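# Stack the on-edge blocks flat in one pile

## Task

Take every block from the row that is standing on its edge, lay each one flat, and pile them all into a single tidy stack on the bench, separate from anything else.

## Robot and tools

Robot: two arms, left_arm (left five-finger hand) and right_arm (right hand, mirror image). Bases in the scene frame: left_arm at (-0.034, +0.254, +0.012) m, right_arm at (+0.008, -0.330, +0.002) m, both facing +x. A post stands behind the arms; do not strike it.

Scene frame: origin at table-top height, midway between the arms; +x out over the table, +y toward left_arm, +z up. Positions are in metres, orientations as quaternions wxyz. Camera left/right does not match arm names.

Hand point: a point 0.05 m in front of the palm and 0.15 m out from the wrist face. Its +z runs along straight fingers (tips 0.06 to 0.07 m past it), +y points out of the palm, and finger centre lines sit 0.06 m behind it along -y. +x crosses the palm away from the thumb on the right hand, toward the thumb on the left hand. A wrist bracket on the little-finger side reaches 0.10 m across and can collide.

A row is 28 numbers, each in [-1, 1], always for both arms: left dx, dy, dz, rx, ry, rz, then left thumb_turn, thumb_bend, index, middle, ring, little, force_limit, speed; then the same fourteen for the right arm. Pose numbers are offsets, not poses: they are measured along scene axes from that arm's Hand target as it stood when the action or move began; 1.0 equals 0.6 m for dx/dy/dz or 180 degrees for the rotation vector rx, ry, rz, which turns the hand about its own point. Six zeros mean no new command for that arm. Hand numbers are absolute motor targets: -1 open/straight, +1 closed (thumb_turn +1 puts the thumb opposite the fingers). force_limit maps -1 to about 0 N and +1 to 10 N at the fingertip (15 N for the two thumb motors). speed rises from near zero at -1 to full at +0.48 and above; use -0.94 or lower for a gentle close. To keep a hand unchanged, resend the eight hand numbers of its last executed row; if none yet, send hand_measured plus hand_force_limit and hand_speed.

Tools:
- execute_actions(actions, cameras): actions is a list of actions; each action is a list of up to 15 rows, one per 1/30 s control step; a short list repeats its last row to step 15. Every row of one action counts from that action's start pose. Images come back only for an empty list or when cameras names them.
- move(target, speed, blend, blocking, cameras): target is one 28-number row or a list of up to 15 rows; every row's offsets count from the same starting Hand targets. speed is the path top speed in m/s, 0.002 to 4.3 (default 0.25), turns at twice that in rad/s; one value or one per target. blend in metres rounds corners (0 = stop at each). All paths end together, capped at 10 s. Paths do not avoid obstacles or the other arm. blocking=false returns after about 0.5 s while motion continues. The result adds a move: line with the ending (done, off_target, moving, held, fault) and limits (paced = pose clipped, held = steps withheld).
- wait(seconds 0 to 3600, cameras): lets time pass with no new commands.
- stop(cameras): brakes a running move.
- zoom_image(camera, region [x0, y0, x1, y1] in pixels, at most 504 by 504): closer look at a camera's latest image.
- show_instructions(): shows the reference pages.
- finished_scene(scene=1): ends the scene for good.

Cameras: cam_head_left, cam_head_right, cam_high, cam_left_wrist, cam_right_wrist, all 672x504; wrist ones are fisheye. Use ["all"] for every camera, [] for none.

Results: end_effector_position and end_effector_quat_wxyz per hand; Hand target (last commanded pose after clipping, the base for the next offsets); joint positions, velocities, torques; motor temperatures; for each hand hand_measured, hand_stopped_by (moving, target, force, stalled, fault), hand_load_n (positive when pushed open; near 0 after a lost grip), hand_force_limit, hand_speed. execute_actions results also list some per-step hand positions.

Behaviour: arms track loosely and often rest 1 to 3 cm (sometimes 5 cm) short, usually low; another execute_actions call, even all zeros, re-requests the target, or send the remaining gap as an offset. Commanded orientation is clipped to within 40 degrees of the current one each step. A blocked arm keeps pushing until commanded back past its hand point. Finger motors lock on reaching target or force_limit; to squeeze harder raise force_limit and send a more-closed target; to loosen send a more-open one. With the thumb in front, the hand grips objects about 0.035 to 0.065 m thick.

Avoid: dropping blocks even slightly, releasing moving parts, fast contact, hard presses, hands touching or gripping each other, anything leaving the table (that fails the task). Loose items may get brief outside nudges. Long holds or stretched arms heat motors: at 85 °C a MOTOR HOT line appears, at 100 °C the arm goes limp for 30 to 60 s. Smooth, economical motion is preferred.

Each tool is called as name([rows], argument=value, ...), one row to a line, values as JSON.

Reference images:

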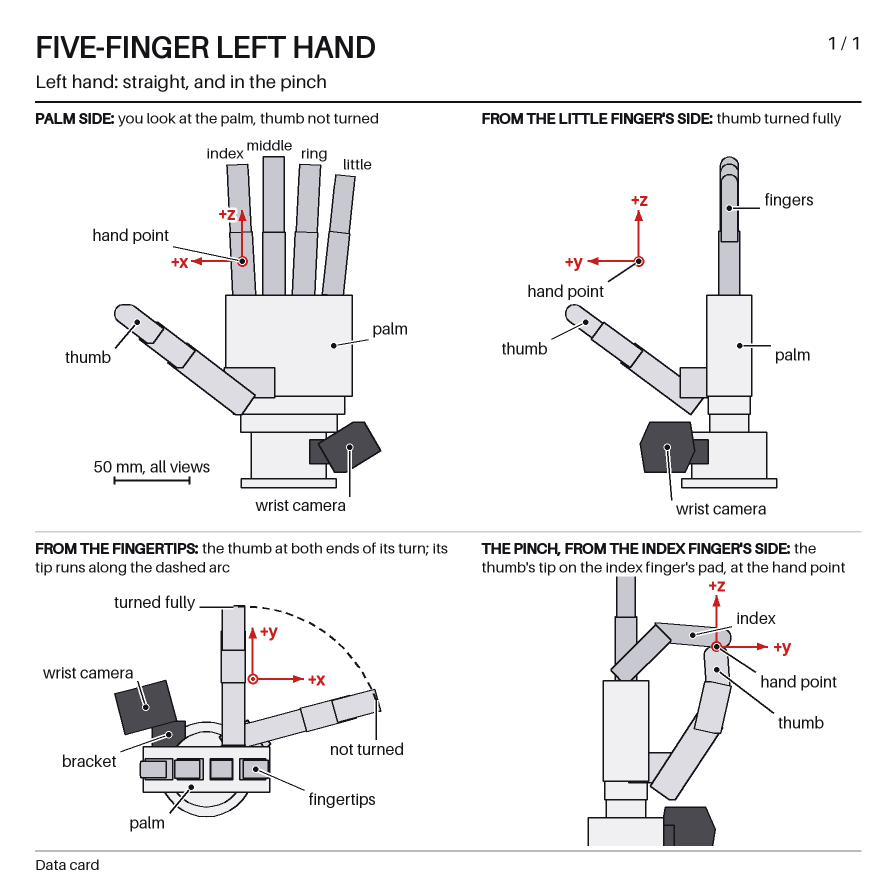

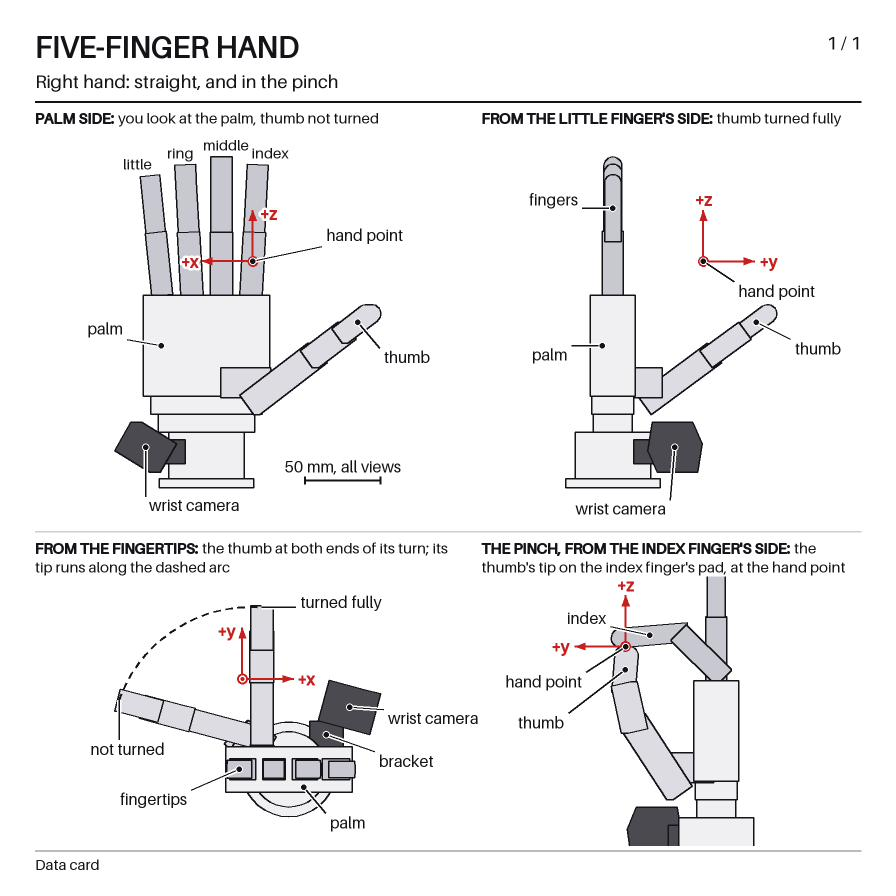

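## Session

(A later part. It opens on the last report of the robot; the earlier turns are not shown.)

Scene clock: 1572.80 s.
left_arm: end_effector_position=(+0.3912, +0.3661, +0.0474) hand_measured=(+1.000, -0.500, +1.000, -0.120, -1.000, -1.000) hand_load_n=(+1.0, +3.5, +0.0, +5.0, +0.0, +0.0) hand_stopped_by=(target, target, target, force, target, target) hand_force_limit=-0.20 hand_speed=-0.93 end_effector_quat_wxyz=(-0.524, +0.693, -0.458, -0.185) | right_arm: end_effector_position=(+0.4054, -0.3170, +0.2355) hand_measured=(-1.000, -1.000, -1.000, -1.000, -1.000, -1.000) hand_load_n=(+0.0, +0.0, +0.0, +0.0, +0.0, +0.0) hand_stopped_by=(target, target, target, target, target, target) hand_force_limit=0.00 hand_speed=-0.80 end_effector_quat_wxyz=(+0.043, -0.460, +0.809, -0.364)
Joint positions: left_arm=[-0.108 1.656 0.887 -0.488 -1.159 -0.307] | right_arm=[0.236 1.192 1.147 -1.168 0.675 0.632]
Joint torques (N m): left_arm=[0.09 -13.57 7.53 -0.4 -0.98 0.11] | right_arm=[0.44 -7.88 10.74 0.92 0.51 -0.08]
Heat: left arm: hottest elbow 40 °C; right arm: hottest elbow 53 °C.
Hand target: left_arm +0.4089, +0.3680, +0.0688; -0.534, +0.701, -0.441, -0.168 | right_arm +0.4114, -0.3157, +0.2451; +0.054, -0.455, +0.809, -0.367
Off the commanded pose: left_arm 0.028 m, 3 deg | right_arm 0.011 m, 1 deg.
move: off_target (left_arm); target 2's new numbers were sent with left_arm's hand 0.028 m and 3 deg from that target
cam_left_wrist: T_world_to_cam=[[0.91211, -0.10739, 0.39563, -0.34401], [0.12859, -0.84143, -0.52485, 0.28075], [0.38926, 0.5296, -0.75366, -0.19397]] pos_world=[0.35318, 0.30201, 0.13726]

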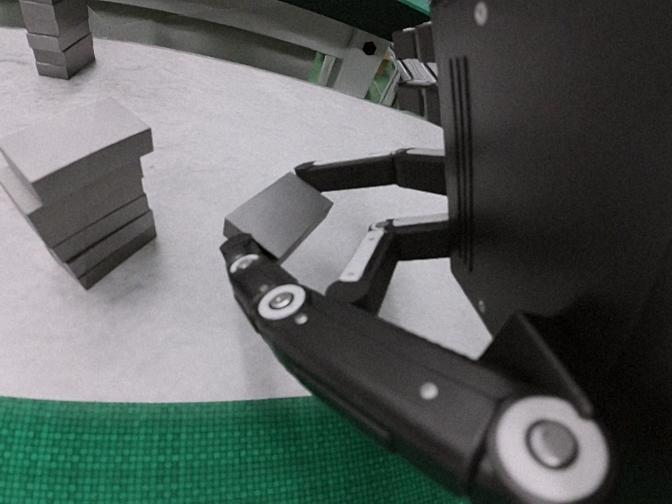

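move([
  [0,0,0.11,0,0,0,1,-0.5,1,0.35,-1,-1,-0.2,-0.93,0,0,0,0,0,0,-1,-1,-1,-1,-1,-1,0,-0.8],
  [-0.1392,0.0043,0.1437,0,0,-0.005,1,-0.5,1,0.35,-1,-1,-0.2,-0.93,0,0,0,0,0,0,-1,-1,-1,-1,-1,-1,0,-0.8],
], speed=0.07, blend=0.01)

move(target=[-0.0173,-0.009,-0.0917,0,0,0,1,-0.5,1,0.35,-1,-1,-0.2,-0.93,0,0,0,0,0,0,-1,-1,-1,-1,-1,-1,0,-0.8], speed=0.05, cameras=["cam_left_wrist"])

zoom_image(camera="cam_left_wrist", region=[180, 150, 340, 310])

Scene clock: 1578.97 s.
left_arm: end_effector_position=(+0.3249, +0.3734, +0.1484) hand_measured=(+1.000, -0.500, +1.000, -0.120, -1.000, -1.000) hand_load_n=(+1.0, +3.5, +0.0, +5.0, +0.0, +0.0) hand_stopped_by=(target, target, target, force, target, target) hand_force_limit=-0.20 hand_speed=-0.93 end_effector_quat_wxyz=(-0.532, +0.698, -0.448, -0.170) | right_arm: end_effector_position=(+0.4054, -0.3170, +0.2355) hand_measured=(-1.000, -1.000, -1.000, -1.000, -1.000, -1.000) hand_load_n=(+0.0, +0.0, +0.0, +0.0, +0.0, +0.0) hand_stopped_by=(target, target, target, target, target, target) hand_force_limit=0.00 hand_speed=-0.80 end_effector_quat_wxyz=(+0.043, -0.460, +0.809, -0.364)
Joint positions: left_arm=[-0.108 1.291 0.811 -0.736 -1.158 -0.307] | right_arm=[0.236 1.192 1.147 -1.168 0.675 0.632]
Joint torques (N m): left_arm=[-1.2 -8.94 6.22 -0.35 -1 0.08] | right_arm=[0.44 -7.88 10.74 0.92 0.51 -0.08]
Heat: left arm: hottest elbow 40 °C; right arm: hottest elbow 53 °C.
Hand target: left_arm +0.3253, +0.3706, +0.1549; -0.535, +0.698, -0.447, -0.164 | right_arm +0.4114, -0.3157, +0.2451; +0.054, -0.455, +0.809, -0.367
Off the commanded pose: left_arm 0.007 m, 1 deg | right_arm 0.011 m, 1 deg.
move: done

Scene clock: 1580.50 s.
left_arm: end_effector_position=(+0.3099, +0.3694, +0.0995) hand_measured=(+1.000, -0.500, +1.000, -0.120, -1.000, -1.000) hand_load_n=(+0.5, +3.5, +0.0, +5.0, +0.0, +0.0) hand_stopped_by=(target, target, target, force, target, target) hand_force_limit=-0.20 hand_speed=-0.93 end_effector_quat_wxyz=(-0.529, +0.699, -0.449, -0.171) | right_arm: end_effector_position=(+0.4054, -0.3170, +0.2355) hand_measured=(-1.000, -1.000, -1.000, -1.000, -1.000, -1.000) hand_load_n=(+0.0, +0.0, +0.0, +0.0, +0.0, +0.0) hand_stopped_by=(target, target, target, target, target, target) hand_force_limit=0.00 hand_speed=-0.80 end_effector_quat_wxyz=(+0.043, -0.460, +0.809, -0.364)
Joint positions: left_arm=[-0.123 1.342 0.711 -0.628 -1.159 -0.35] | right_arm=[0.236 1.192 1.147 -1.168 0.675 0.632]
Joint torques (N m): left_arm=[-1.61 -7.3 5.57 0.32 -1.23 0.02] | right_arm=[0.44 -7.94 10.74 0.94 0.51 -0.08]
Heat: left arm: hottest elbow 40 °C; right arm: hottest elbow 53 °C.
Hand target: left_arm +0.3149, +0.3652, +0.1000; -0.535, +0.698, -0.447, -0.164 | right_arm +0.4114, -0.3157, +0.2451; +0.054, -0.455, +0.809, -0.367
Off the commanded pose: left_arm 0.007 m, 1 deg | right_arm 0.011 m, 1 deg.
move: done
cam_left_wrist: T_world_to_cam=[[0.89712, -0.10208, 0.42984, -0.29075], [0.14899, -0.84603, -0.51189, 0.31541], [0.41591, 0.52327, -0.74378, -0.13178]] pos_world=[0.26865, 0.30612, 0.18842]

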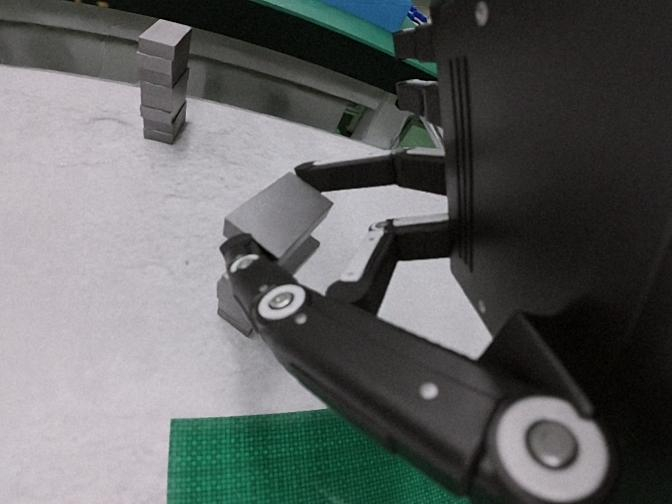

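Scaled by 3.150 from the camera's image (finer frame: 960x720).

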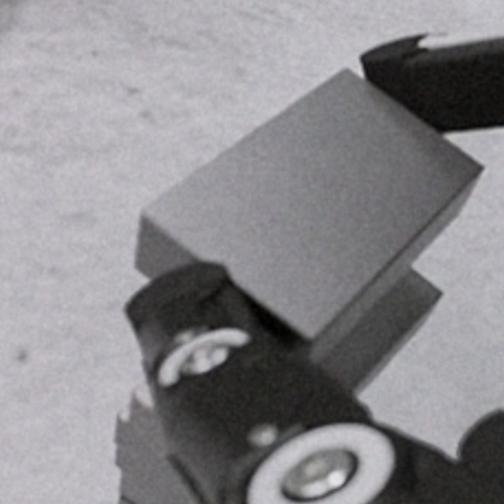

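move(target=[0.004,0,-0.0267,0,0,0,1,-0.5,1,0.35,-1,-1,-0.2,-0.93,0,0,0,0,0,0,-1,-1,-1,-1,-1,-1,0,-0.8], speed=0.03, cameras=["cam_left_wrist"])

zoom_image(camera="cam_left_wrist", region=[180, 150, 340, 310])

Scene clock: 1583.73 s.
left_arm: end_effector_position=(+0.3132, +0.3691, +0.0841) hand_measured=(+1.000, -0.500, +1.000, -0.120, -1.000, -1.000) hand_load_n=(+1.0, +3.5, +0.0, +4.5, +0.0, +0.0) hand_stopped_by=(target, target, target, force, target, target) hand_force_limit=-0.20 hand_speed=-0.93 end_effector_quat_wxyz=(-0.530, +0.700, -0.448, -0.169) | right_arm: end_effector_position=(+0.4054, -0.3170, +0.2355) hand_measured=(-1.000, -1.000, -1.000, -1.000, -1.000, -1.000) hand_load_n=(+0.0, +0.0, +0.0, +0.0, +0.0, +0.0) hand_stopped_by=(target, target, target, target, target, target) hand_force_limit=0.00 hand_speed=-0.80 end_effector_quat_wxyz=(+0.043, -0.460, +0.809, -0.364)
Joint positions: left_arm=[-0.123 1.381 0.697 -0.572 -1.159 -0.351] | right_arm=[0.236 1.192 1.147 -1.168 0.675 0.632]
Joint torques (N m): left_arm=[-1.49 -7.59 5.3 0.35 -1.2 0.06] | right_arm=[0.44 -7.88 10.74 0.94 0.51 -0.08]
Heat: left arm: hottest elbow 39 °C; right arm: hottest elbow 53 °C.
Hand target: left_arm +0.3173, +0.3652, +0.0840; -0.536, +0.698, -0.447, -0.164 | right_arm +0.4114, -0.3157, +0.2451; +0.054, -0.455, +0.809, -0.367
Off the commanded pose: left_arm 0.006 m, 1 deg | right_arm 0.011 m, 1 deg.
move: done
cam_left_wrist: T_world_to_cam=[[0.89518, -0.10173, 0.43395, -0.28706], [0.15156, -0.84611, -0.511, 0.30593], [0.41916, 0.5232, -0.742, -0.1454]] pos_world=[0.27155, 0.30572, 0.17302]

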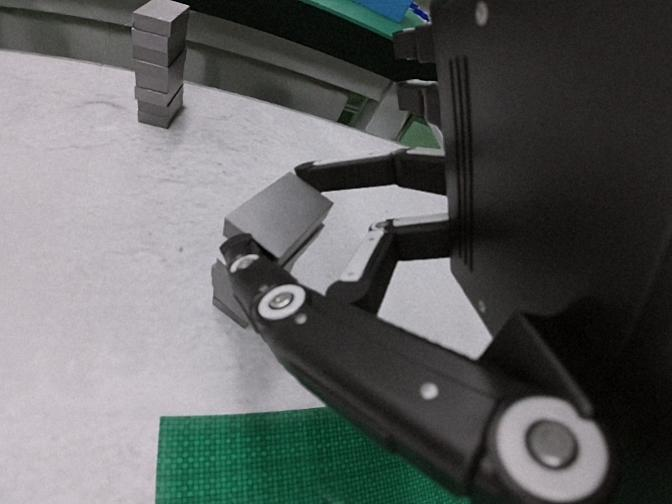

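Scaled by 3.150 from the camera's image (finer frame: 960x720).

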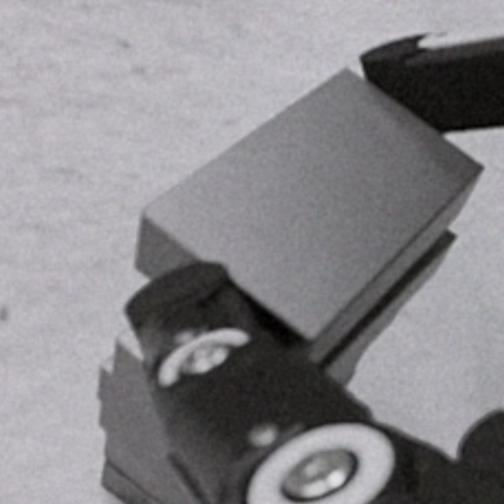

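move(target=[-0.005,0,-0.009,0,0,0,1,-0.5,1,0.35,-1,-1,-0.2,-0.93,0,0,0,0,0,0,-1,-1,-1,-1,-1,-1,0,-0.8], speed=0.03, cameras=["cam_left_wrist"])

zoom_image(camera="cam_left_wrist", region=[180, 150, 340, 310])

Scene clock: 1586.97 s.
left_arm: end_effector_position=(+0.3098, +0.3695, +0.0791) hand_measured=(+1.000, -0.500, +1.000, -0.120, -1.000, -1.000) hand_load_n=(+1.0, +3.5, +0.0, +5.0, +0.0, +0.0) hand_stopped_by=(target, target, target, force, target, target) hand_force_limit=-0.20 hand_speed=-0.93 end_effector_quat_wxyz=(-0.530, +0.700, -0.448, -0.170) | right_arm: end_effector_position=(+0.4054, -0.3170, +0.2355) hand_measured=(-1.000, -1.000, -1.000, -1.000, -1.000, -1.000) hand_load_n=(+0.0, +0.0, +0.0, +0.0, +0.0, +0.0) hand_stopped_by=(target, target, target, target, target, target) hand_force_limit=0.00 hand_speed=-0.80 end_effector_quat_wxyz=(+0.043, -0.460, +0.809, -0.364)
Joint positions: left_arm=[-0.123 1.383 0.682 -0.556 -1.159 -0.351] | right_arm=[0.236 1.192 1.147 -1.168 0.675 0.632]
Joint torques (N m): left_arm=[-1.61 -7.36 5.27 0.31 -1.22 0.03] | right_arm=[0.44 -7.88 10.74 0.94 0.51 -0.08]
Heat: left arm: hottest elbow 39 °C; right arm: hottest elbow 53 °C.
Hand target: left_arm +0.3143, +0.3652, +0.0786; -0.536, +0.698, -0.447, -0.164 | right_arm +0.4114, -0.3157, +0.2451; +0.054, -0.455, +0.809, -0.367
Off the commanded pose: left_arm 0.006 m, 1 deg | right_arm 0.011 m, 1 deg.
move: done
cam_left_wrist: T_world_to_cam=[[0.89557, -0.10136, 0.43322, -0.28195], [0.15145, -0.8461, -0.51106, 0.3042], [0.41835, 0.5233, -0.74239, -0.14775]] pos_world=[0.26825, 0.30612, 0.16792]

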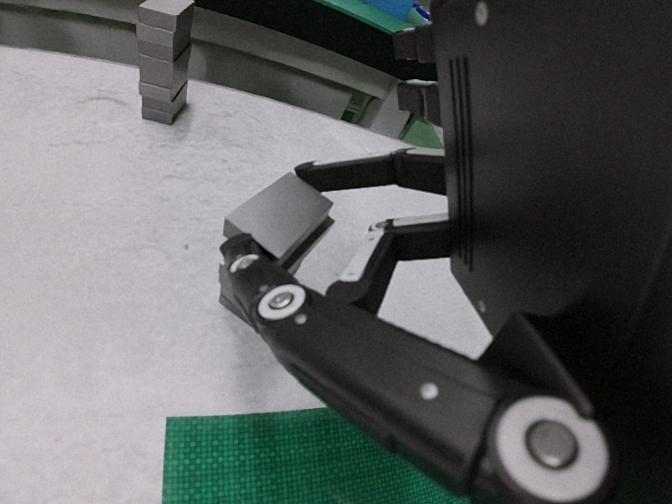

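Scaled by 3.150 from the camera's image (finer frame: 960x720).

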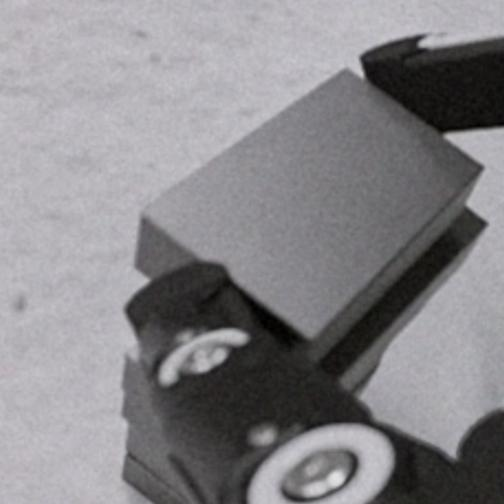

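move(target=[0,0,-0.007,0,0,0,1,-0.5,1,0.35,-1,-1,-0.2,-0.93,0,0,0,0,0,0,-1,-1,-1,-1,-1,-1,0,-0.8], speed=0.02, cameras=["cam_left_wrist"])

zoom_image(camera="cam_left_wrist", region=[180, 150, 340, 310])

Scene clock: 1588.20 s.
left_arm: end_effector_position=(+0.3104, +0.3695, +0.0753) hand_measured=(+1.000, -0.500, +1.000, -0.120, -1.000, -1.000) hand_load_n=(+1.0, +3.5, +0.0, +5.0, +0.0, +0.0) hand_stopped_by=(target, target, target, force, target, target) hand_force_limit=-0.20 hand_speed=-0.93 end_effector_quat_wxyz=(-0.531, +0.700, -0.447, -0.169) | right_arm: end_effector_position=(+0.4054, -0.3170, +0.2355) hand_measured=(-1.000, -1.000, -1.000, -1.000, -1.000, -1.000) hand_load_n=(+0.0, +0.0, +0.0, +0.0, +0.0, +0.0) hand_stopped_by=(target, target, target, target, target, target) hand_force_limit=0.00 hand_speed=-0.80 end_effector_quat_wxyz=(+0.043, -0.460, +0.809, -0.364)
Joint positions: left_arm=[-0.123 1.393 0.679 -0.541 -1.16 -0.351] | right_arm=[0.236 1.192 1.147 -1.168 0.675 0.632]
Joint torques (N m): left_arm=[-1.61 -7.41 5.14 0.34 -1.18 0.03] | right_arm=[0.38 -7.88 10.74 0.94 0.51 -0.08]
Heat: left arm: hottest elbow 39 °C; right arm: hottest elbow 53 °C.
Hand target: left_arm +0.3144, +0.3653, +0.0744; -0.535, +0.698, -0.447, -0.164 | right_arm +0.4114, -0.3157, +0.2451; +0.054, -0.455, +0.809, -0.367
Off the commanded pose: left_arm 0.006 m, 1 deg | right_arm 0.011 m, 1 deg.
move: done
cam_left_wrist: T_world_to_cam=[[0.89507, -0.10144, 0.43424, -0.28076], [0.15226, -0.84574, -0.51141, 0.30191], [0.41913, 0.52387, -0.74155, -0.15131]] pos_world=[0.26875, 0.30612, 0.16412]

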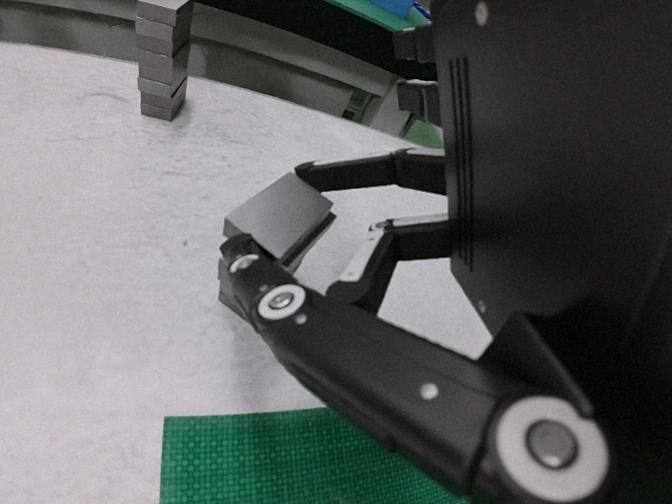

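Scaled by 3.150 from the camera's image (finer frame: 960x720).

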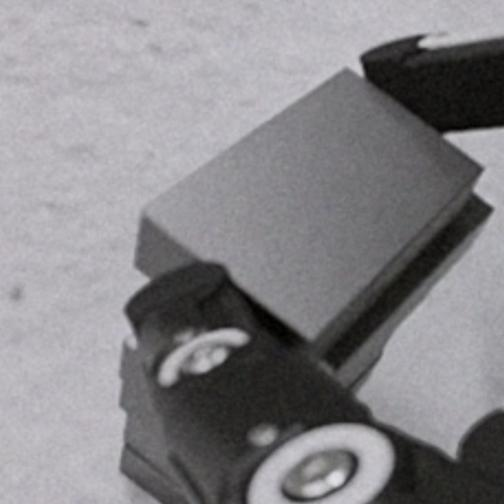

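move(target=[-0.001,0,-0.005,0,0,0,1,-0.5,1,0.35,-1,-1,-0.2,-0.93,0,0,0,0,0,0,-1,-1,-1,-1,-1,-1,0,-0.8], speed=0.02, cameras=["cam_left_wrist"])

zoom_image(camera="cam_left_wrist", region=[180, 150, 340, 310])

Scene clock: 1589.33 s.
left_arm: end_effector_position=(+0.3106, +0.3695, +0.0748) hand_measured=(+1.000, -0.500, +1.000, -0.120, -1.000, -1.000) hand_load_n=(+1.0, +4.0, +0.0, +4.5, +0.0, +0.0) hand_stopped_by=(target, target, target, force, target, target) hand_force_limit=-0.20 hand_speed=-0.93 end_effector_quat_wxyz=(-0.533, +0.699, -0.446, -0.168) | right_arm: end_effector_position=(+0.4054, -0.3170, +0.2355) hand_measured=(-1.000, -1.000, -1.000, -1.000, -1.000, -1.000) hand_load_n=(+0.0, +0.0, -0.5, +0.0, -0.5, +0.0) hand_stopped_by=(target, target, target, target, target, target) hand_force_limit=0.00 hand_speed=-0.80 end_effector_quat_wxyz=(+0.043, -0.460, +0.809, -0.364)
Joint positions: left_arm=[-0.124 1.394 0.675 -0.533 -1.164 -0.351] | right_arm=[0.236 1.192 1.147 -1.168 0.675 0.632]
Joint torques (N m): left_arm=[-1.55 -7.06 4.97 0.39 -1.05 0.02] | right_arm=[0.44 -7.88 10.73 0.92 0.51 -0.08]
Heat: left arm: hottest elbow 39 °C; right arm: hottest elbow 53 °C.
Hand target: left_arm +0.3137, +0.3653, +0.0713; -0.535, +0.698, -0.447, -0.164 | right_arm +0.4114, -0.3157, +0.2451; +0.054, -0.455, +0.809, -0.367
Off the commanded pose: left_arm 0.006 m, 1 deg | right_arm 0.011 m, 1 deg.
move: done
cam_left_wrist: T_world_to_cam=[[0.89306, -0.10273, 0.43805, -0.2799], [0.1545, -0.84437, -0.513, 0.30055], [0.42258, 0.52582, -0.7382, -0.15385]] pos_world=[0.26855, 0.30592, 0.16322]

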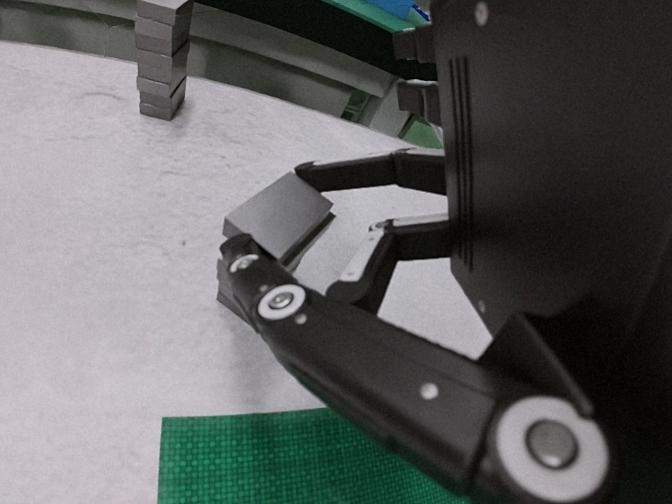

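Scaled by 3.150 from the camera's image (finer frame: 960x720).

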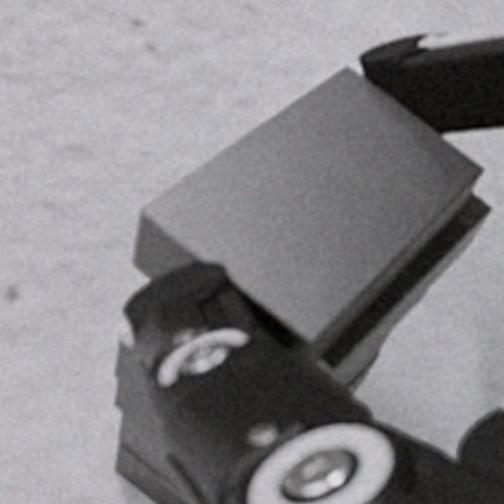

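move([
  [-0.003,0,-0.006,0,0,0,1,-0.5,1,-0.145,-1,-1,-0.5,-0.93,0,0,0,0,0,0,-1,-1,-1,-1,-1,-1,0,-0.8],
], speed=0.02, cameras=["cam_left_wrist"])

zoom_image(camera="cam_left_wrist", region=[180, 150, 340, 310])

Scene clock: 1590.83 s.
left_arm: end_effector_position=(+0.3099, +0.3700, +0.0739) hand_measured=(+1.000, -0.500, +1.000, -0.146, -1.000, -1.000) hand_load_n=(+0.5, +0.5, +0.0, +0.5, +0.0, +0.0) hand_stopped_by=(target, target, target, target, target, target) hand_force_limit=-0.50 hand_speed=-0.93 end_effector_quat_wxyz=(-0.535, +0.699, -0.444, -0.168) | right_arm: end_effector_position=(+0.4054, -0.3170, +0.2355) hand_measured=(-1.000, -1.000, -1.000, -1.000, -1.000, -1.000) hand_load_n=(+0.0, +0.0, +0.0, +0.0, +0.0, +0.0) hand_stopped_by=(target, target, target, target, target, target) hand_force_limit=0.00 hand_speed=-0.80 end_effector_quat_wxyz=(+0.043, -0.460, +0.809, -0.364)
Joint positions: left_arm=[-0.124 1.394 0.669 -0.522 -1.169 -0.351] | right_arm=[0.236 1.192 1.147 -1.168 0.675 0.632]
Joint torques (N m): left_arm=[-1.55 -6.77 4.77 0.39 -0.86 0.01] | right_arm=[0.44 -7.94 10.76 0.92 0.51 -0.08]
Heat: left arm: hottest elbow 39 °C; right arm: hottest elbow 53 °C.
Hand target: left_arm +0.3119, +0.3653, +0.0678; -0.536, +0.698, -0.447, -0.164 | right_arm +0.4114, -0.3157, +0.2451; +0.054, -0.455, +0.809, -0.367
Off the commanded pose: left_arm 0.008 m, 1 deg | right_arm 0.011 m, 1 deg.
move: done
cam_left_wrist: T_world_to_cam=[[0.89087, -0.10385, 0.44223, -0.27799], [0.15799, -0.8419, -0.51598, 0.29883], [0.4259, 0.52954, -0.73362, -0.15731]] pos_world=[0.26744, 0.30601, 0.16172]

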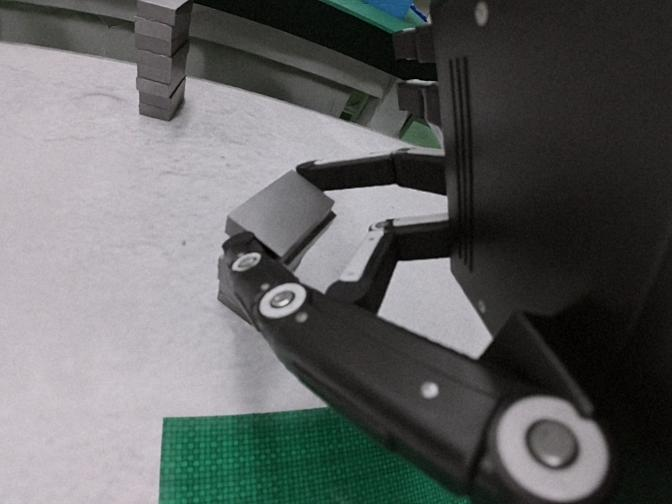

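Scaled by 3.150 from the camera's image (finer frame: 960x720).

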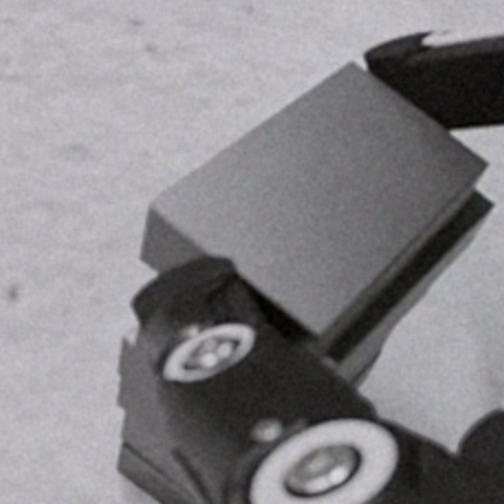

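move([
  [0,0,-0.005,0,0,0,1,-0.5,1,-0.15,-1,-1,-0.5,-0.93,0,0,0,0,0,0,-1,-1,-1,-1,-1,-1,0,-0.8],
  [0,0,-0.005,0,0,0,1,-0.5,1,-0.22,-1,-1,-0.5,-0.93,0,0,0,0,0,0,-1,-1,-1,-1,-1,-1,0,-0.8],
  [0,0,-0.005,0,0,0,1,-0.56,1,-0.42,-1,-1,-0.5,-0.93,0,0,0,0,0,0,-1,-1,-1,-1,-1,-1,0,-0.8],
], speed=0.02, cameras=["cam_left_wrist"])

zoom_image(camera="cam_left_wrist", region=[180, 150, 340, 310])

Scene clock: 1594.10 s.
left_arm: end_effector_position=(+0.3088, +0.3697, +0.0687) hand_measured=(+1.000, -0.560, +1.000, -0.420, -1.000, -1.000) hand_load_n=(+0.0, +0.0, +0.0, +0.0, +0.0, +0.0) hand_stopped_by=(target, target, target, target, target, target) hand_force_limit=-0.50 hand_speed=-0.93 end_effector_quat_wxyz=(-0.535, +0.698, -0.446, -0.170) | right_arm: end_effector_position=(+0.4054, -0.3170, +0.2355) hand_measured=(-1.000, -1.000, -1.000, -1.000, -1.000, -1.000) hand_load_n=(+0.0, +0.0, +0.0, +0.0, +0.0, +0.0) hand_stopped_by=(target, target, target, target, target, target) hand_force_limit=0.00 hand_speed=-0.80 end_effector_quat_wxyz=(+0.043, -0.460, +0.809, -0.364)
Joint positions: left_arm=[-0.126 1.406 0.663 -0.511 -1.17 -0.352] | right_arm=[0.236 1.192 1.147 -1.168 0.675 0.632]
Joint torques (N m): left_arm=[-1.44 -7.18 4.89 0.32 -0.83 0.01] | right_arm=[0.44 -7.88 10.74 0.94 0.51 -0.08]
Heat: left arm: hottest elbow 39 °C; right arm: hottest elbow 53 °C.
Hand target: left_arm +0.3119, +0.3652, +0.0648; -0.536, +0.698, -0.447, -0.164 | right_arm +0.4114, -0.3157, +0.2451; +0.054, -0.455, +0.809, -0.367
Off the commanded pose: left_arm 0.007 m, 1 deg | right_arm 0.011 m, 1 deg.
move: done
cam_left_wrist: T_world_to_cam=[[0.89322, -0.1055, 0.43706, -0.27466], [0.1541, -0.84138, -0.51801, 0.29726], [0.42239, 0.53005, -0.73528, -0.15939]] pos_world=[0.26685, 0.30561, 0.15683]

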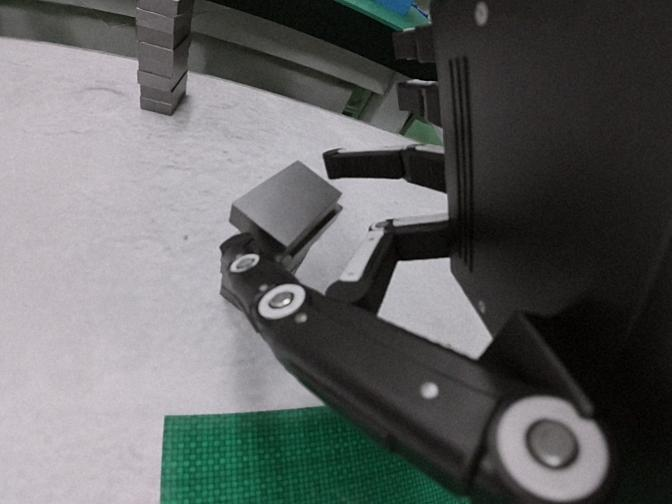

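Scaled by 3.150 from the camera's image (finer frame: 960x720).

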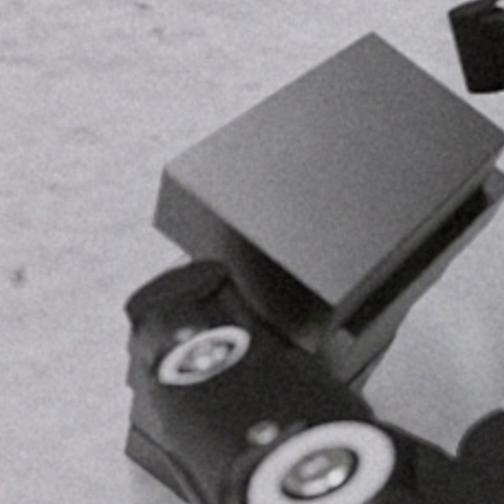

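move([
  [0.0265,-0.001,0.0265,0,0,0,1,-0.58,1,-0.45,-1,-1,-0.5,-0.93,0,0,0,0,0,0,-1,-1,-1,-1,-1,-1,0,-0.8],
  [0.0265,-0.001,0.11,0,0,0,1,-0.58,1,-0.45,-1,-1,-0.5,-0.93,0,0,0,0,0,0,-1,-1,-1,-1,-1,-1,0,-0.8],
], speed=0.04, blend=0.005)

move(target=[0,0,0.02,0,0,0,-1,-1,1,-0.5,-1,-1,-0.5,-0.3,0,0,0,0,0,0,-1,-1,-1,-1,-1,-1,0,-0.8], speed=0.06, cameras=["cam_left_wrist"])

zoom_image(camera="cam_left_wrist", region=[200, 200, 350, 350])

Scene clock: 1597.37 s.
left_arm: end_effector_position=(+0.3122, +0.3691, +0.1131) hand_measured=(+1.000, -0.580, +1.000, -0.450, -1.000, -1.000) hand_load_n=(+0.5, +0.0, +0.0, +0.0, +0.0, +0.0) hand_stopped_by=(target, target, target, target, target, target) hand_force_limit=-0.50 hand_speed=-0.93 end_effector_quat_wxyz=(-0.528, +0.694, -0.455, -0.182) | right_arm: end_effector_position=(+0.4054, -0.3170, +0.2355) hand_measured=(-1.000, -1.000, -1.000, -1.000, -1.000, -1.000) hand_load_n=(+0.0, +0.0, +0.0, +0.0, +0.0, +0.0) hand_stopped_by=(target, target, target, target, target, target) hand_force_limit=0.00 hand_speed=-0.80 end_effector_quat_wxyz=(+0.043, -0.460, +0.809, -0.364)
Joint positions: left_arm=[-0.126 1.339 0.749 -0.697 -1.168 -0.352] | right_arm=[0.236 1.192 1.147 -1.168 0.675 0.632]
Joint torques (N m): left_arm=[-1.08 -9.05 8.28 -0.43 -0.85 0.14] | right_arm=[0.44 -7.88 10.74 0.94 0.51 -0.08]
Heat: left arm: hottest elbow 39 °C; right arm: hottest elbow 53 °C.
Hand target: left_arm +0.3278, +0.3646, +0.1308; -0.536, +0.698, -0.447, -0.164 | right_arm +0.4114, -0.3157, +0.2451; +0.054, -0.455, +0.809, -0.367
Off the commanded pose: left_arm 0.024 m, 2 deg | right_arm 0.011 m, 1 deg.
move: off_target (left_arm)

Scene clock: 1599.13 s.
left_arm: end_effector_position=(+0.3129, +0.3689, +0.1253) hand_measured=(-1.000, -1.000, +1.000, -0.500, -1.000, -1.000) hand_load_n=(+0.0, +0.0, +0.0, +0.0, +0.0, +0.0) hand_stopped_by=(target, target, target, target, target, target) hand_force_limit=-0.50 hand_speed=-0.30 end_effector_quat_wxyz=(-0.528, +0.694, -0.454, -0.181) | right_arm: end_effector_position=(+0.4054, -0.3170, +0.2355) hand_measured=(-1.000, -1.000, -1.000, -1.000, -1.000, -1.000) hand_load_n=(+0.0, +0.0, +0.0, +0.0, +0.0, +0.0) hand_stopped_by=(target, target, target, target, target, target) hand_force_limit=0.00 hand_speed=-0.80 end_effector_quat_wxyz=(+0.043, -0.460, +0.809, -0.364)
Joint positions: left_arm=[-0.126 1.319 0.768 -0.735 -1.167 -0.352] | right_arm=[0.236 1.192 1.147 -1.168 0.675 0.632]
Joint torques (N m): left_arm=[-1.03 -8.82 8.43 -0.43 -0.86 0.12] | right_arm=[0.44 -7.88 10.74 0.92 0.51 -0.08]
Heat: left arm: hottest elbow 39 °C; right arm: hottest elbow 53 °C.
Hand target: left_arm +0.3278, +0.3646, +0.1428; -0.535, +0.698, -0.447, -0.164 | right_arm +0.4114, -0.3157, +0.2451; +0.054, -0.455, +0.809, -0.367
Off the commanded pose: left_arm 0.023 m, 2 deg | right_arm 0.011 m, 1 deg.
move: off_target (left_arm)
cam_left_wrist: T_world_to_cam=[[0.90698, -0.10694, 0.40737, -0.30313], [0.13646, -0.84044, -0.52444, 0.33117], [0.39845, 0.53125, -0.74767, -0.11049]] pos_world=[0.27377, 0.30461, 0.21455]

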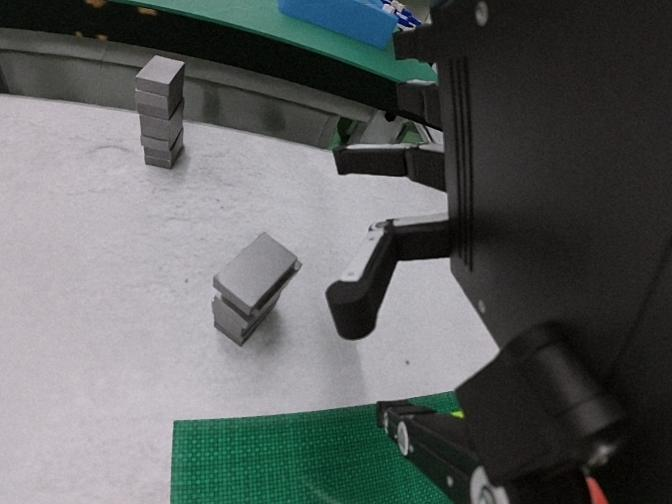

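Scaled by 3.360 from the camera's image (finer frame: 960x720).

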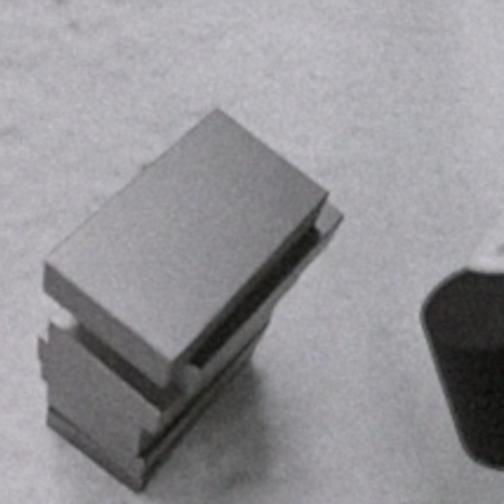

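move([
  [0,0,0.033,0,0,0,-1,-1,-0.5,-0.5,-1,-1,-0.5,-0.3,0,0,0,0,0,0,-1,-1,-1,-1,-1,-1,0,-0.8],
  [-0.0163,0.039,0.033,-0.1595,-0.1925,-0.0033,-1,-1,-0.5,-0.5,-1,-1,-0.5,-0.3,0,0,0,0,0,0,-1,-1,-1,-1,-1,-1,0,-0.8],
], speed=0.12, blend=0.005, cameras=["cam_left_wrist"])

zoom_image(camera="cam_left_wrist", region=[130, 130, 380, 330])

Scene clock: 1610.57 s.
left_arm: end_effector_position=(+0.3152, +0.3840, +0.1555) hand_measured=(-1.000, -1.000, -0.500, -0.500, -1.000, -1.000) hand_load_n=(+0.0, +0.0, +0.0, +0.0, +0.0, +0.0) hand_stopped_by=(target, target, target, target, target, target) hand_force_limit=-0.50 hand_speed=-0.30 end_effector_quat_wxyz=(-0.451, +0.821, -0.313, +0.155) | right_arm: end_effector_position=(+0.4054, -0.3170, +0.2355) hand_measured=(-1.000, -1.000, -1.000, -1.000, -1.000, -1.000) hand_load_n=(+0.0, +0.0, +0.0, +0.0, +0.0, +0.0) hand_stopped_by=(target, target, target, target, target, target) hand_force_limit=0.00 hand_speed=-0.80 end_effector_quat_wxyz=(+0.043, -0.460, +0.809, -0.364)
Joint positions: left_arm=[0.202 0.867 0.561 -0.39 -0.553 -0.379] | right_arm=[0.236 1.192 1.147 -1.168 0.675 0.632]
Joint torques (N m): left_arm=[0.38 -4.07 7.04 1.35 -0.31 -0.06] | right_arm=[0.44 -7.94 10.74 0.94 0.51 -0.08]
Heat: left arm: hottest elbow 39 °C; right arm: hottest elbow 53 °C.
Hand target: left_arm +0.3180, +0.3880, +0.1626; -0.457, +0.821, -0.299, +0.166 | right_arm +0.4114, -0.3157, +0.2451; +0.054, -0.455, +0.809, -0.367
Off the commanded pose: left_arm 0.009 m, 2 deg | right_arm 0.011 m, 1 deg.
move: done
cam_left_wrist: T_world_to_cam=[[0.50981, 0.21433, 0.83316, -0.38029], [0.26211, -0.96112, 0.08686, 0.27116], [0.81939, 0.1741, -0.54616, -0.12371]] pos_world=[0.22417, 0.36366, 0.22572]

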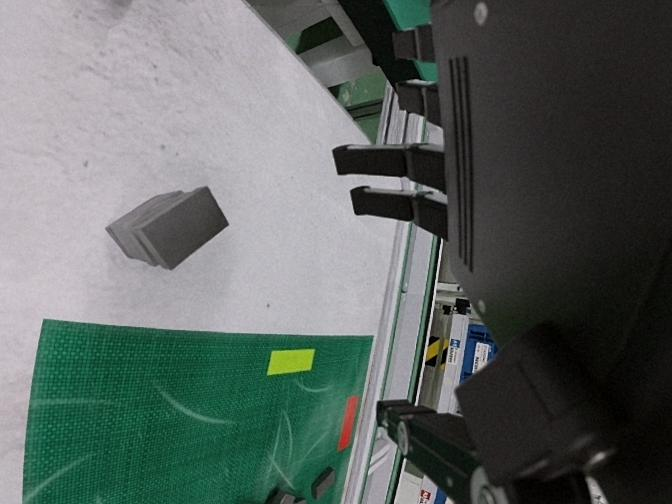

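Scaled by 2.016 from the camera's image (finer frame: 960x720).

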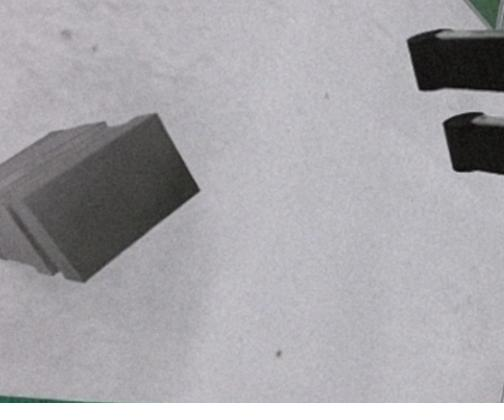

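move(target=[-0.0183,-0.002,-0.083,0,0,0.011,-1,-1,-0.5,-0.5,-1,-1,-0.5,-0.3,0,0,0,0,0,0,-1,-1,-1,-1,-1,-1,0,-0.8], speed=0.05, cameras=["cam_left_wrist"])

zoom_image(camera="cam_left_wrist", region=[180, 120, 430, 320])

Scene clock: 1614.93 s.
left_arm: end_effector_position=(+0.3027, +0.3860, +0.1112) hand_measured=(-1.000, -1.000, -0.500, -0.500, -1.000, -1.000) hand_load_n=(-0.5, +0.0, +0.0, +0.0, -0.5, +0.0) hand_stopped_by=(target, target, target, target, target, target) hand_force_limit=-0.50 hand_speed=-0.30 end_effector_quat_wxyz=(-0.457, +0.827, -0.291, +0.152) | right_arm: end_effector_position=(+0.4054, -0.3170, +0.2355) hand_measured=(-1.000, -1.000, -1.000, -1.000, -1.000, -1.000) hand_load_n=(+0.0, +0.0, +0.0, +0.0, +0.0, +0.0) hand_stopped_by=(target, target, target, target, target, target) hand_force_limit=0.00 hand_speed=-0.80 end_effector_quat_wxyz=(+0.043, -0.460, +0.809, -0.364)
Joint positions: left_arm=[0.202 0.891 0.443 -0.249 -0.583 -0.415] | right_arm=[0.236 1.192 1.147 -1.168 0.675 0.632]
Joint torques (N m): left_arm=[-0.67 -2.43 6.79 1.33 -0.58 -0.06] | right_arm=[0.44 -7.94 10.74 0.94 0.51 -0.08]
Heat: left arm: hottest elbow 39 °C; right arm: hottest elbow 53 °C.
Hand target: left_arm +0.3070, +0.3868, +0.1128; -0.460, +0.826, -0.284, +0.158 | right_arm +0.4114, -0.3157, +0.2451; +0.054, -0.455, +0.809, -0.367
Off the commanded pose: left_arm 0.005 m, 1 deg | right_arm 0.011 m, 1 deg.
move: done
cam_left_wrist: T_world_to_cam=[[0.48496, 0.23573, 0.84217, -0.33914], [0.30109, -0.94912, 0.09228, 0.2631], [0.82107, 0.20882, -0.53126, -0.15365]] pos_world=[0.21141, 0.36174, 0.17971]

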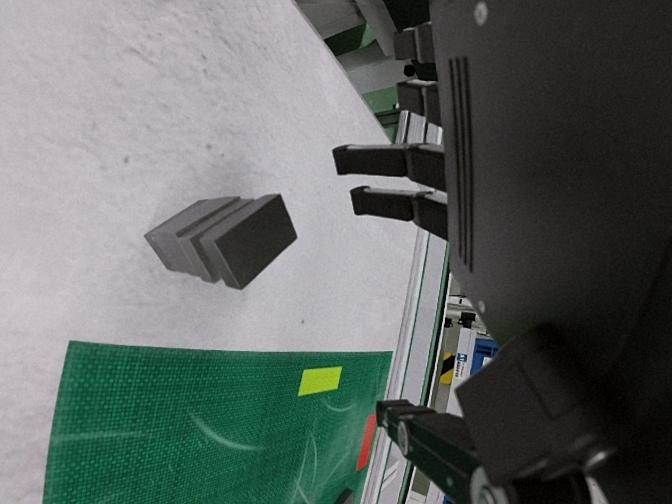

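Scaled by 2.016 from the camera's image (finer frame: 960x720).

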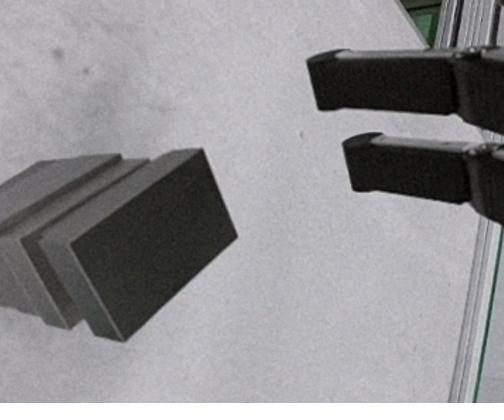

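move([
  [0,0,0,0,0,0,1,-0.65,-0.5,-0.5,-1,-1,-0.5,-0.3,0,0,0,0,0,0,-1,-1,-1,-1,-1,-1,0,-0.8],
  [0,-0.0183,0,0,0,0,1,-0.65,-0.5,-0.5,-1,-1,-0.5,-0.3,0,0,0,0,0,0,-1,-1,-1,-1,-1,-1,0,-0.8],
  [0,-0.0183,-0.03,0,0,0,1,-0.65,-0.5,-0.5,-1,-1,-0.5,-0.3,0,0,0,0,0,0,-1,-1,-1,-1,-1,-1,0,-0.8],
], speed=0.04, cameras=["cam_left_wrist"])

zoom_image(camera="cam_left_wrist", region=[180, 120, 430, 320])

Scene clock: 1624.27 s.
left_arm: end_effector_position=(+0.3018, +0.3784, +0.0934) hand_measured=(+1.000, -0.650, -0.500, -0.500, -1.000, -1.000) hand_load_n=(+0.0, +0.0, +0.0, +0.0, +0.0, +0.0) hand_stopped_by=(target, target, target, target, target, target) hand_force_limit=-0.50 hand_speed=-0.30 end_effector_quat_wxyz=(-0.458, +0.828, -0.287, +0.150) | right_arm: end_effector_position=(+0.4054, -0.3170, +0.2355) hand_measured=(-1.000, -1.000, -1.000, -1.000, -1.000, -1.000) hand_load_n=(+0.0, +0.0, +0.0, +0.0, +0.0, +0.0) hand_stopped_by=(target, target, target, target, target, target) hand_force_limit=0.00 hand_speed=-0.80 end_effector_quat_wxyz=(+0.043, -0.460, +0.809, -0.364)
Joint positions: left_arm=[0.167 0.924 0.409 -0.202 -0.618 -0.451] | right_arm=[0.236 1.192 1.147 -1.168 0.675 0.632]
Joint torques (N m): left_arm=[-1.44 -2.61 6.49 1.31 -0.61 -0.04] | right_arm=[0.44 -7.88 10.74 0.94 0.51 -0.08]
Heat: left arm: hottest elbow 39 °C; right arm: hottest elbow 53 °C.
Hand target: left_arm +0.3070, +0.3758, +0.0947; -0.460, +0.826, -0.285, +0.158 | right_arm +0.4114, -0.3157, +0.2451; +0.054, -0.455, +0.809, -0.367
Off the commanded pose: left_arm 0.006 m, 1 deg | right_arm 0.011 m, 1 deg.
move: done
cam_left_wrist: T_world_to_cam=[[0.48258, 0.24005, 0.84232, -0.32287], [0.31016, -0.94622, 0.09196, 0.2541], [0.8191, 0.21688, -0.53108, -0.16322]] pos_world=[0.21069, 0.35333, 0.16191]

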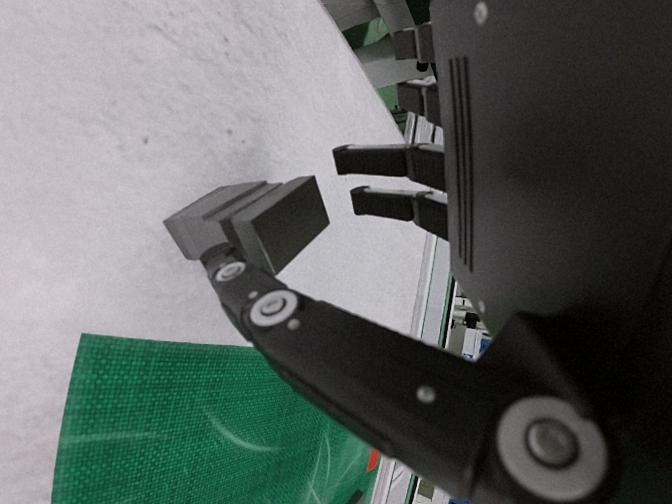

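Scaled by 2.016 from the camera's image (finer frame: 960x720).

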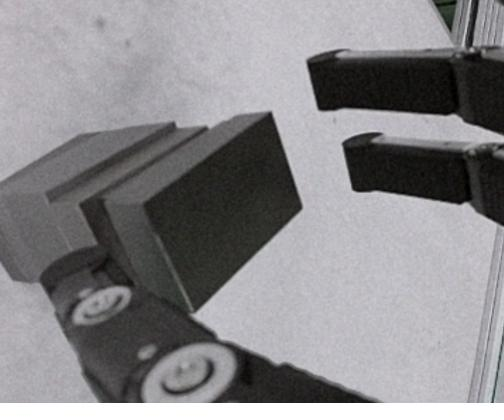

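move(target=[0,0,-0.019,0,0,0,1,-0.65,-0.5,-0.5,-1,-1,-0.5,-0.3,0,0,0,0,0,0,-1,-1,-1,-1,-1,-1,0,-0.8], speed=0.03, cameras=["cam_left_wrist"])

zoom_image(camera="cam_left_wrist", region=[180, 120, 430, 320])

Scene clock: 1627.17 s.
left_arm: end_effector_position=(+0.3022, +0.3785, +0.0825) hand_measured=(+1.000, -0.650, -0.500, -0.500, -1.000, -1.000) hand_load_n=(+0.0, -0.5, +0.0, +0.0, +0.0, -0.5) hand_stopped_by=(target, target, target, target, target, target) hand_force_limit=-0.50 hand_speed=-0.30 end_effector_quat_wxyz=(-0.458, +0.828, -0.287, +0.151) | right_arm: end_effector_position=(+0.4054, -0.3170, +0.2355) hand_measured=(-1.000, -1.000, -1.000, -1.000, -1.000, -1.000) hand_load_n=(+0.0, +0.0, +0.0, +0.0, +0.0, +0.0) hand_stopped_by=(target, target, target, target, target, target) hand_force_limit=0.00 hand_speed=-0.80 end_effector_quat_wxyz=(+0.043, -0.460, +0.809, -0.364)
Joint positions: left_arm=[0.167 0.951 0.388 -0.153 -0.618 -0.451] | right_arm=[0.236 1.192 1.147 -1.168 0.675 0.632]
Joint torques (N m): left_arm=[-1.38 -2.67 6.3 1.31 -0.61 -0.04] | right_arm=[0.38 -7.88 10.74 0.92 0.51 -0.08]
Heat: left arm: hottest elbow 39 °C; right arm: hottest elbow 53 °C.
Hand target: left_arm +0.3071, +0.3758, +0.0834; -0.460, +0.826, -0.285, +0.158 | right_arm +0.4114, -0.3157, +0.2451; +0.054, -0.455, +0.809, -0.367
Off the commanded pose: left_arm 0.006 m, 1 deg | right_arm 0.011 m, 1 deg.
move: done
cam_left_wrist: T_world_to_cam=[[0.48159, 0.23992, 0.84292, -0.31359], [0.31008, -0.94623, 0.09217, 0.255], [0.81971, 0.21698, -0.53009, -0.16962]] pos_world=[0.21099, 0.35333, 0.15091]

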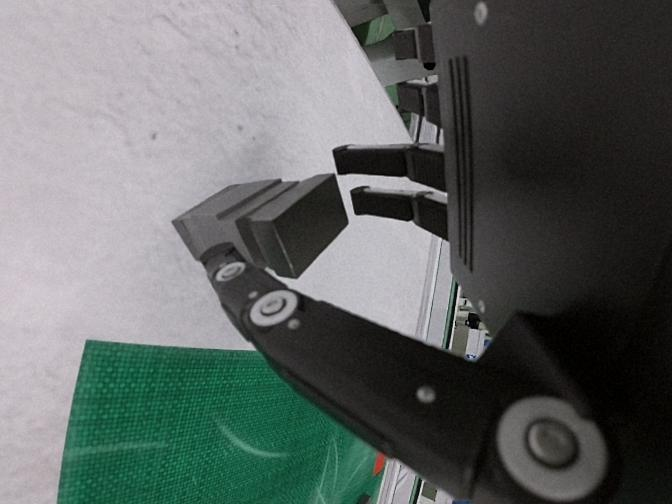

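Scaled by 2.016 from the camera's image (finer frame: 960x720).

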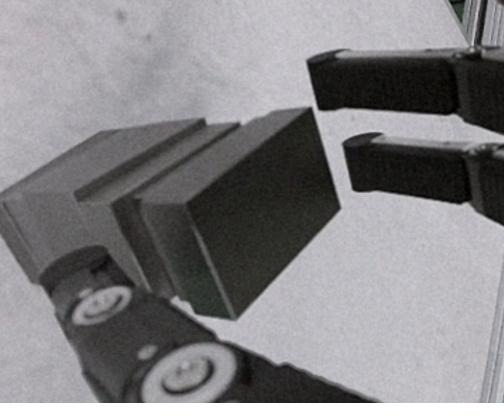

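move([
  [0,0,0,0,0,0,1,-0.54,-0.4,-0.4,-1,-1,-0.8,-0.93,0,0,0,0,0,0,-1,-1,-1,-1,-1,-1,0,-0.8],
], speed=0.03, cameras=["cam_left_wrist"])

zoom_image(camera="cam_left_wrist", region=[180, 120, 430, 320])

Scene clock: 1630.30 s.
left_arm: end_effector_position=(+0.3022, +0.3785, +0.0825) hand_measured=(+1.000, -0.540, -0.400, -0.400, -1.000, -1.000) hand_load_n=(+0.0, +0.0, +0.0, +0.0, +0.0, +0.0) hand_stopped_by=(target, target, target, target, target, target) hand_force_limit=-0.80 hand_speed=-0.93 end_effector_quat_wxyz=(-0.458, +0.828, -0.287, +0.151) | right_arm: end_effector_position=(+0.4054, -0.3170, +0.2355) hand_measured=(-1.000, -1.000, -1.000, -1.000, -1.000, -1.000) hand_load_n=(+0.0, +0.0, +0.0, +0.0, +0.0, +0.0) hand_stopped_by=(target, target, target, target, target, target) hand_force_limit=0.00 hand_speed=-0.80 end_effector_quat_wxyz=(+0.043, -0.460, +0.809, -0.364)
Joint positions: left_arm=[0.167 0.951 0.388 -0.153 -0.618 -0.451] | right_arm=[0.236 1.192 1.147 -1.168 0.675 0.632]
Joint torques (N m): left_arm=[-1.38 -2.67 6.3 1.28 -0.6 -0.04] | right_arm=[0.44 -7.94 10.74 0.94 0.51 -0.08]
Heat: left arm: hottest elbow 39 °C; right arm: hottest elbow 53 °C.
Hand target: left_arm +0.3071, +0.3758, +0.0834; -0.460, +0.826, -0.285, +0.158 | right_arm +0.4114, -0.3157, +0.2451; +0.054, -0.455, +0.809, -0.367
Off the commanded pose: left_arm 0.006 m, 1 deg | right_arm 0.011 m, 1 deg.
move: done
cam_left_wrist: T_world_to_cam=[[0.48159, 0.23992, 0.84292, -0.31359], [0.31008, -0.94623, 0.09217, 0.255], [0.81971, 0.21698, -0.53009, -0.16962]] pos_world=[0.21099, 0.35333, 0.15091]

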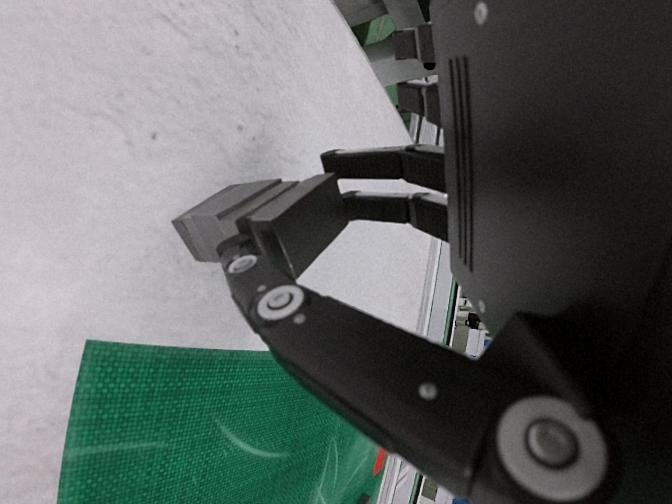

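Scaled by 2.016 from the camera's image (finer frame: 960x720).

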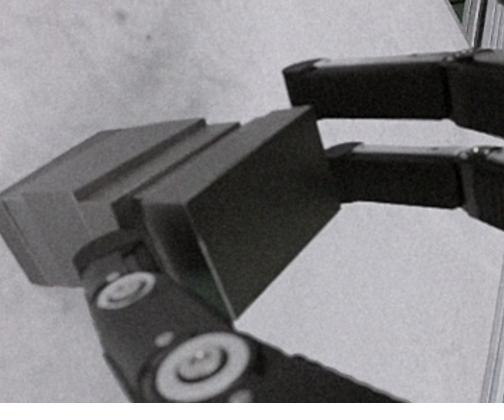

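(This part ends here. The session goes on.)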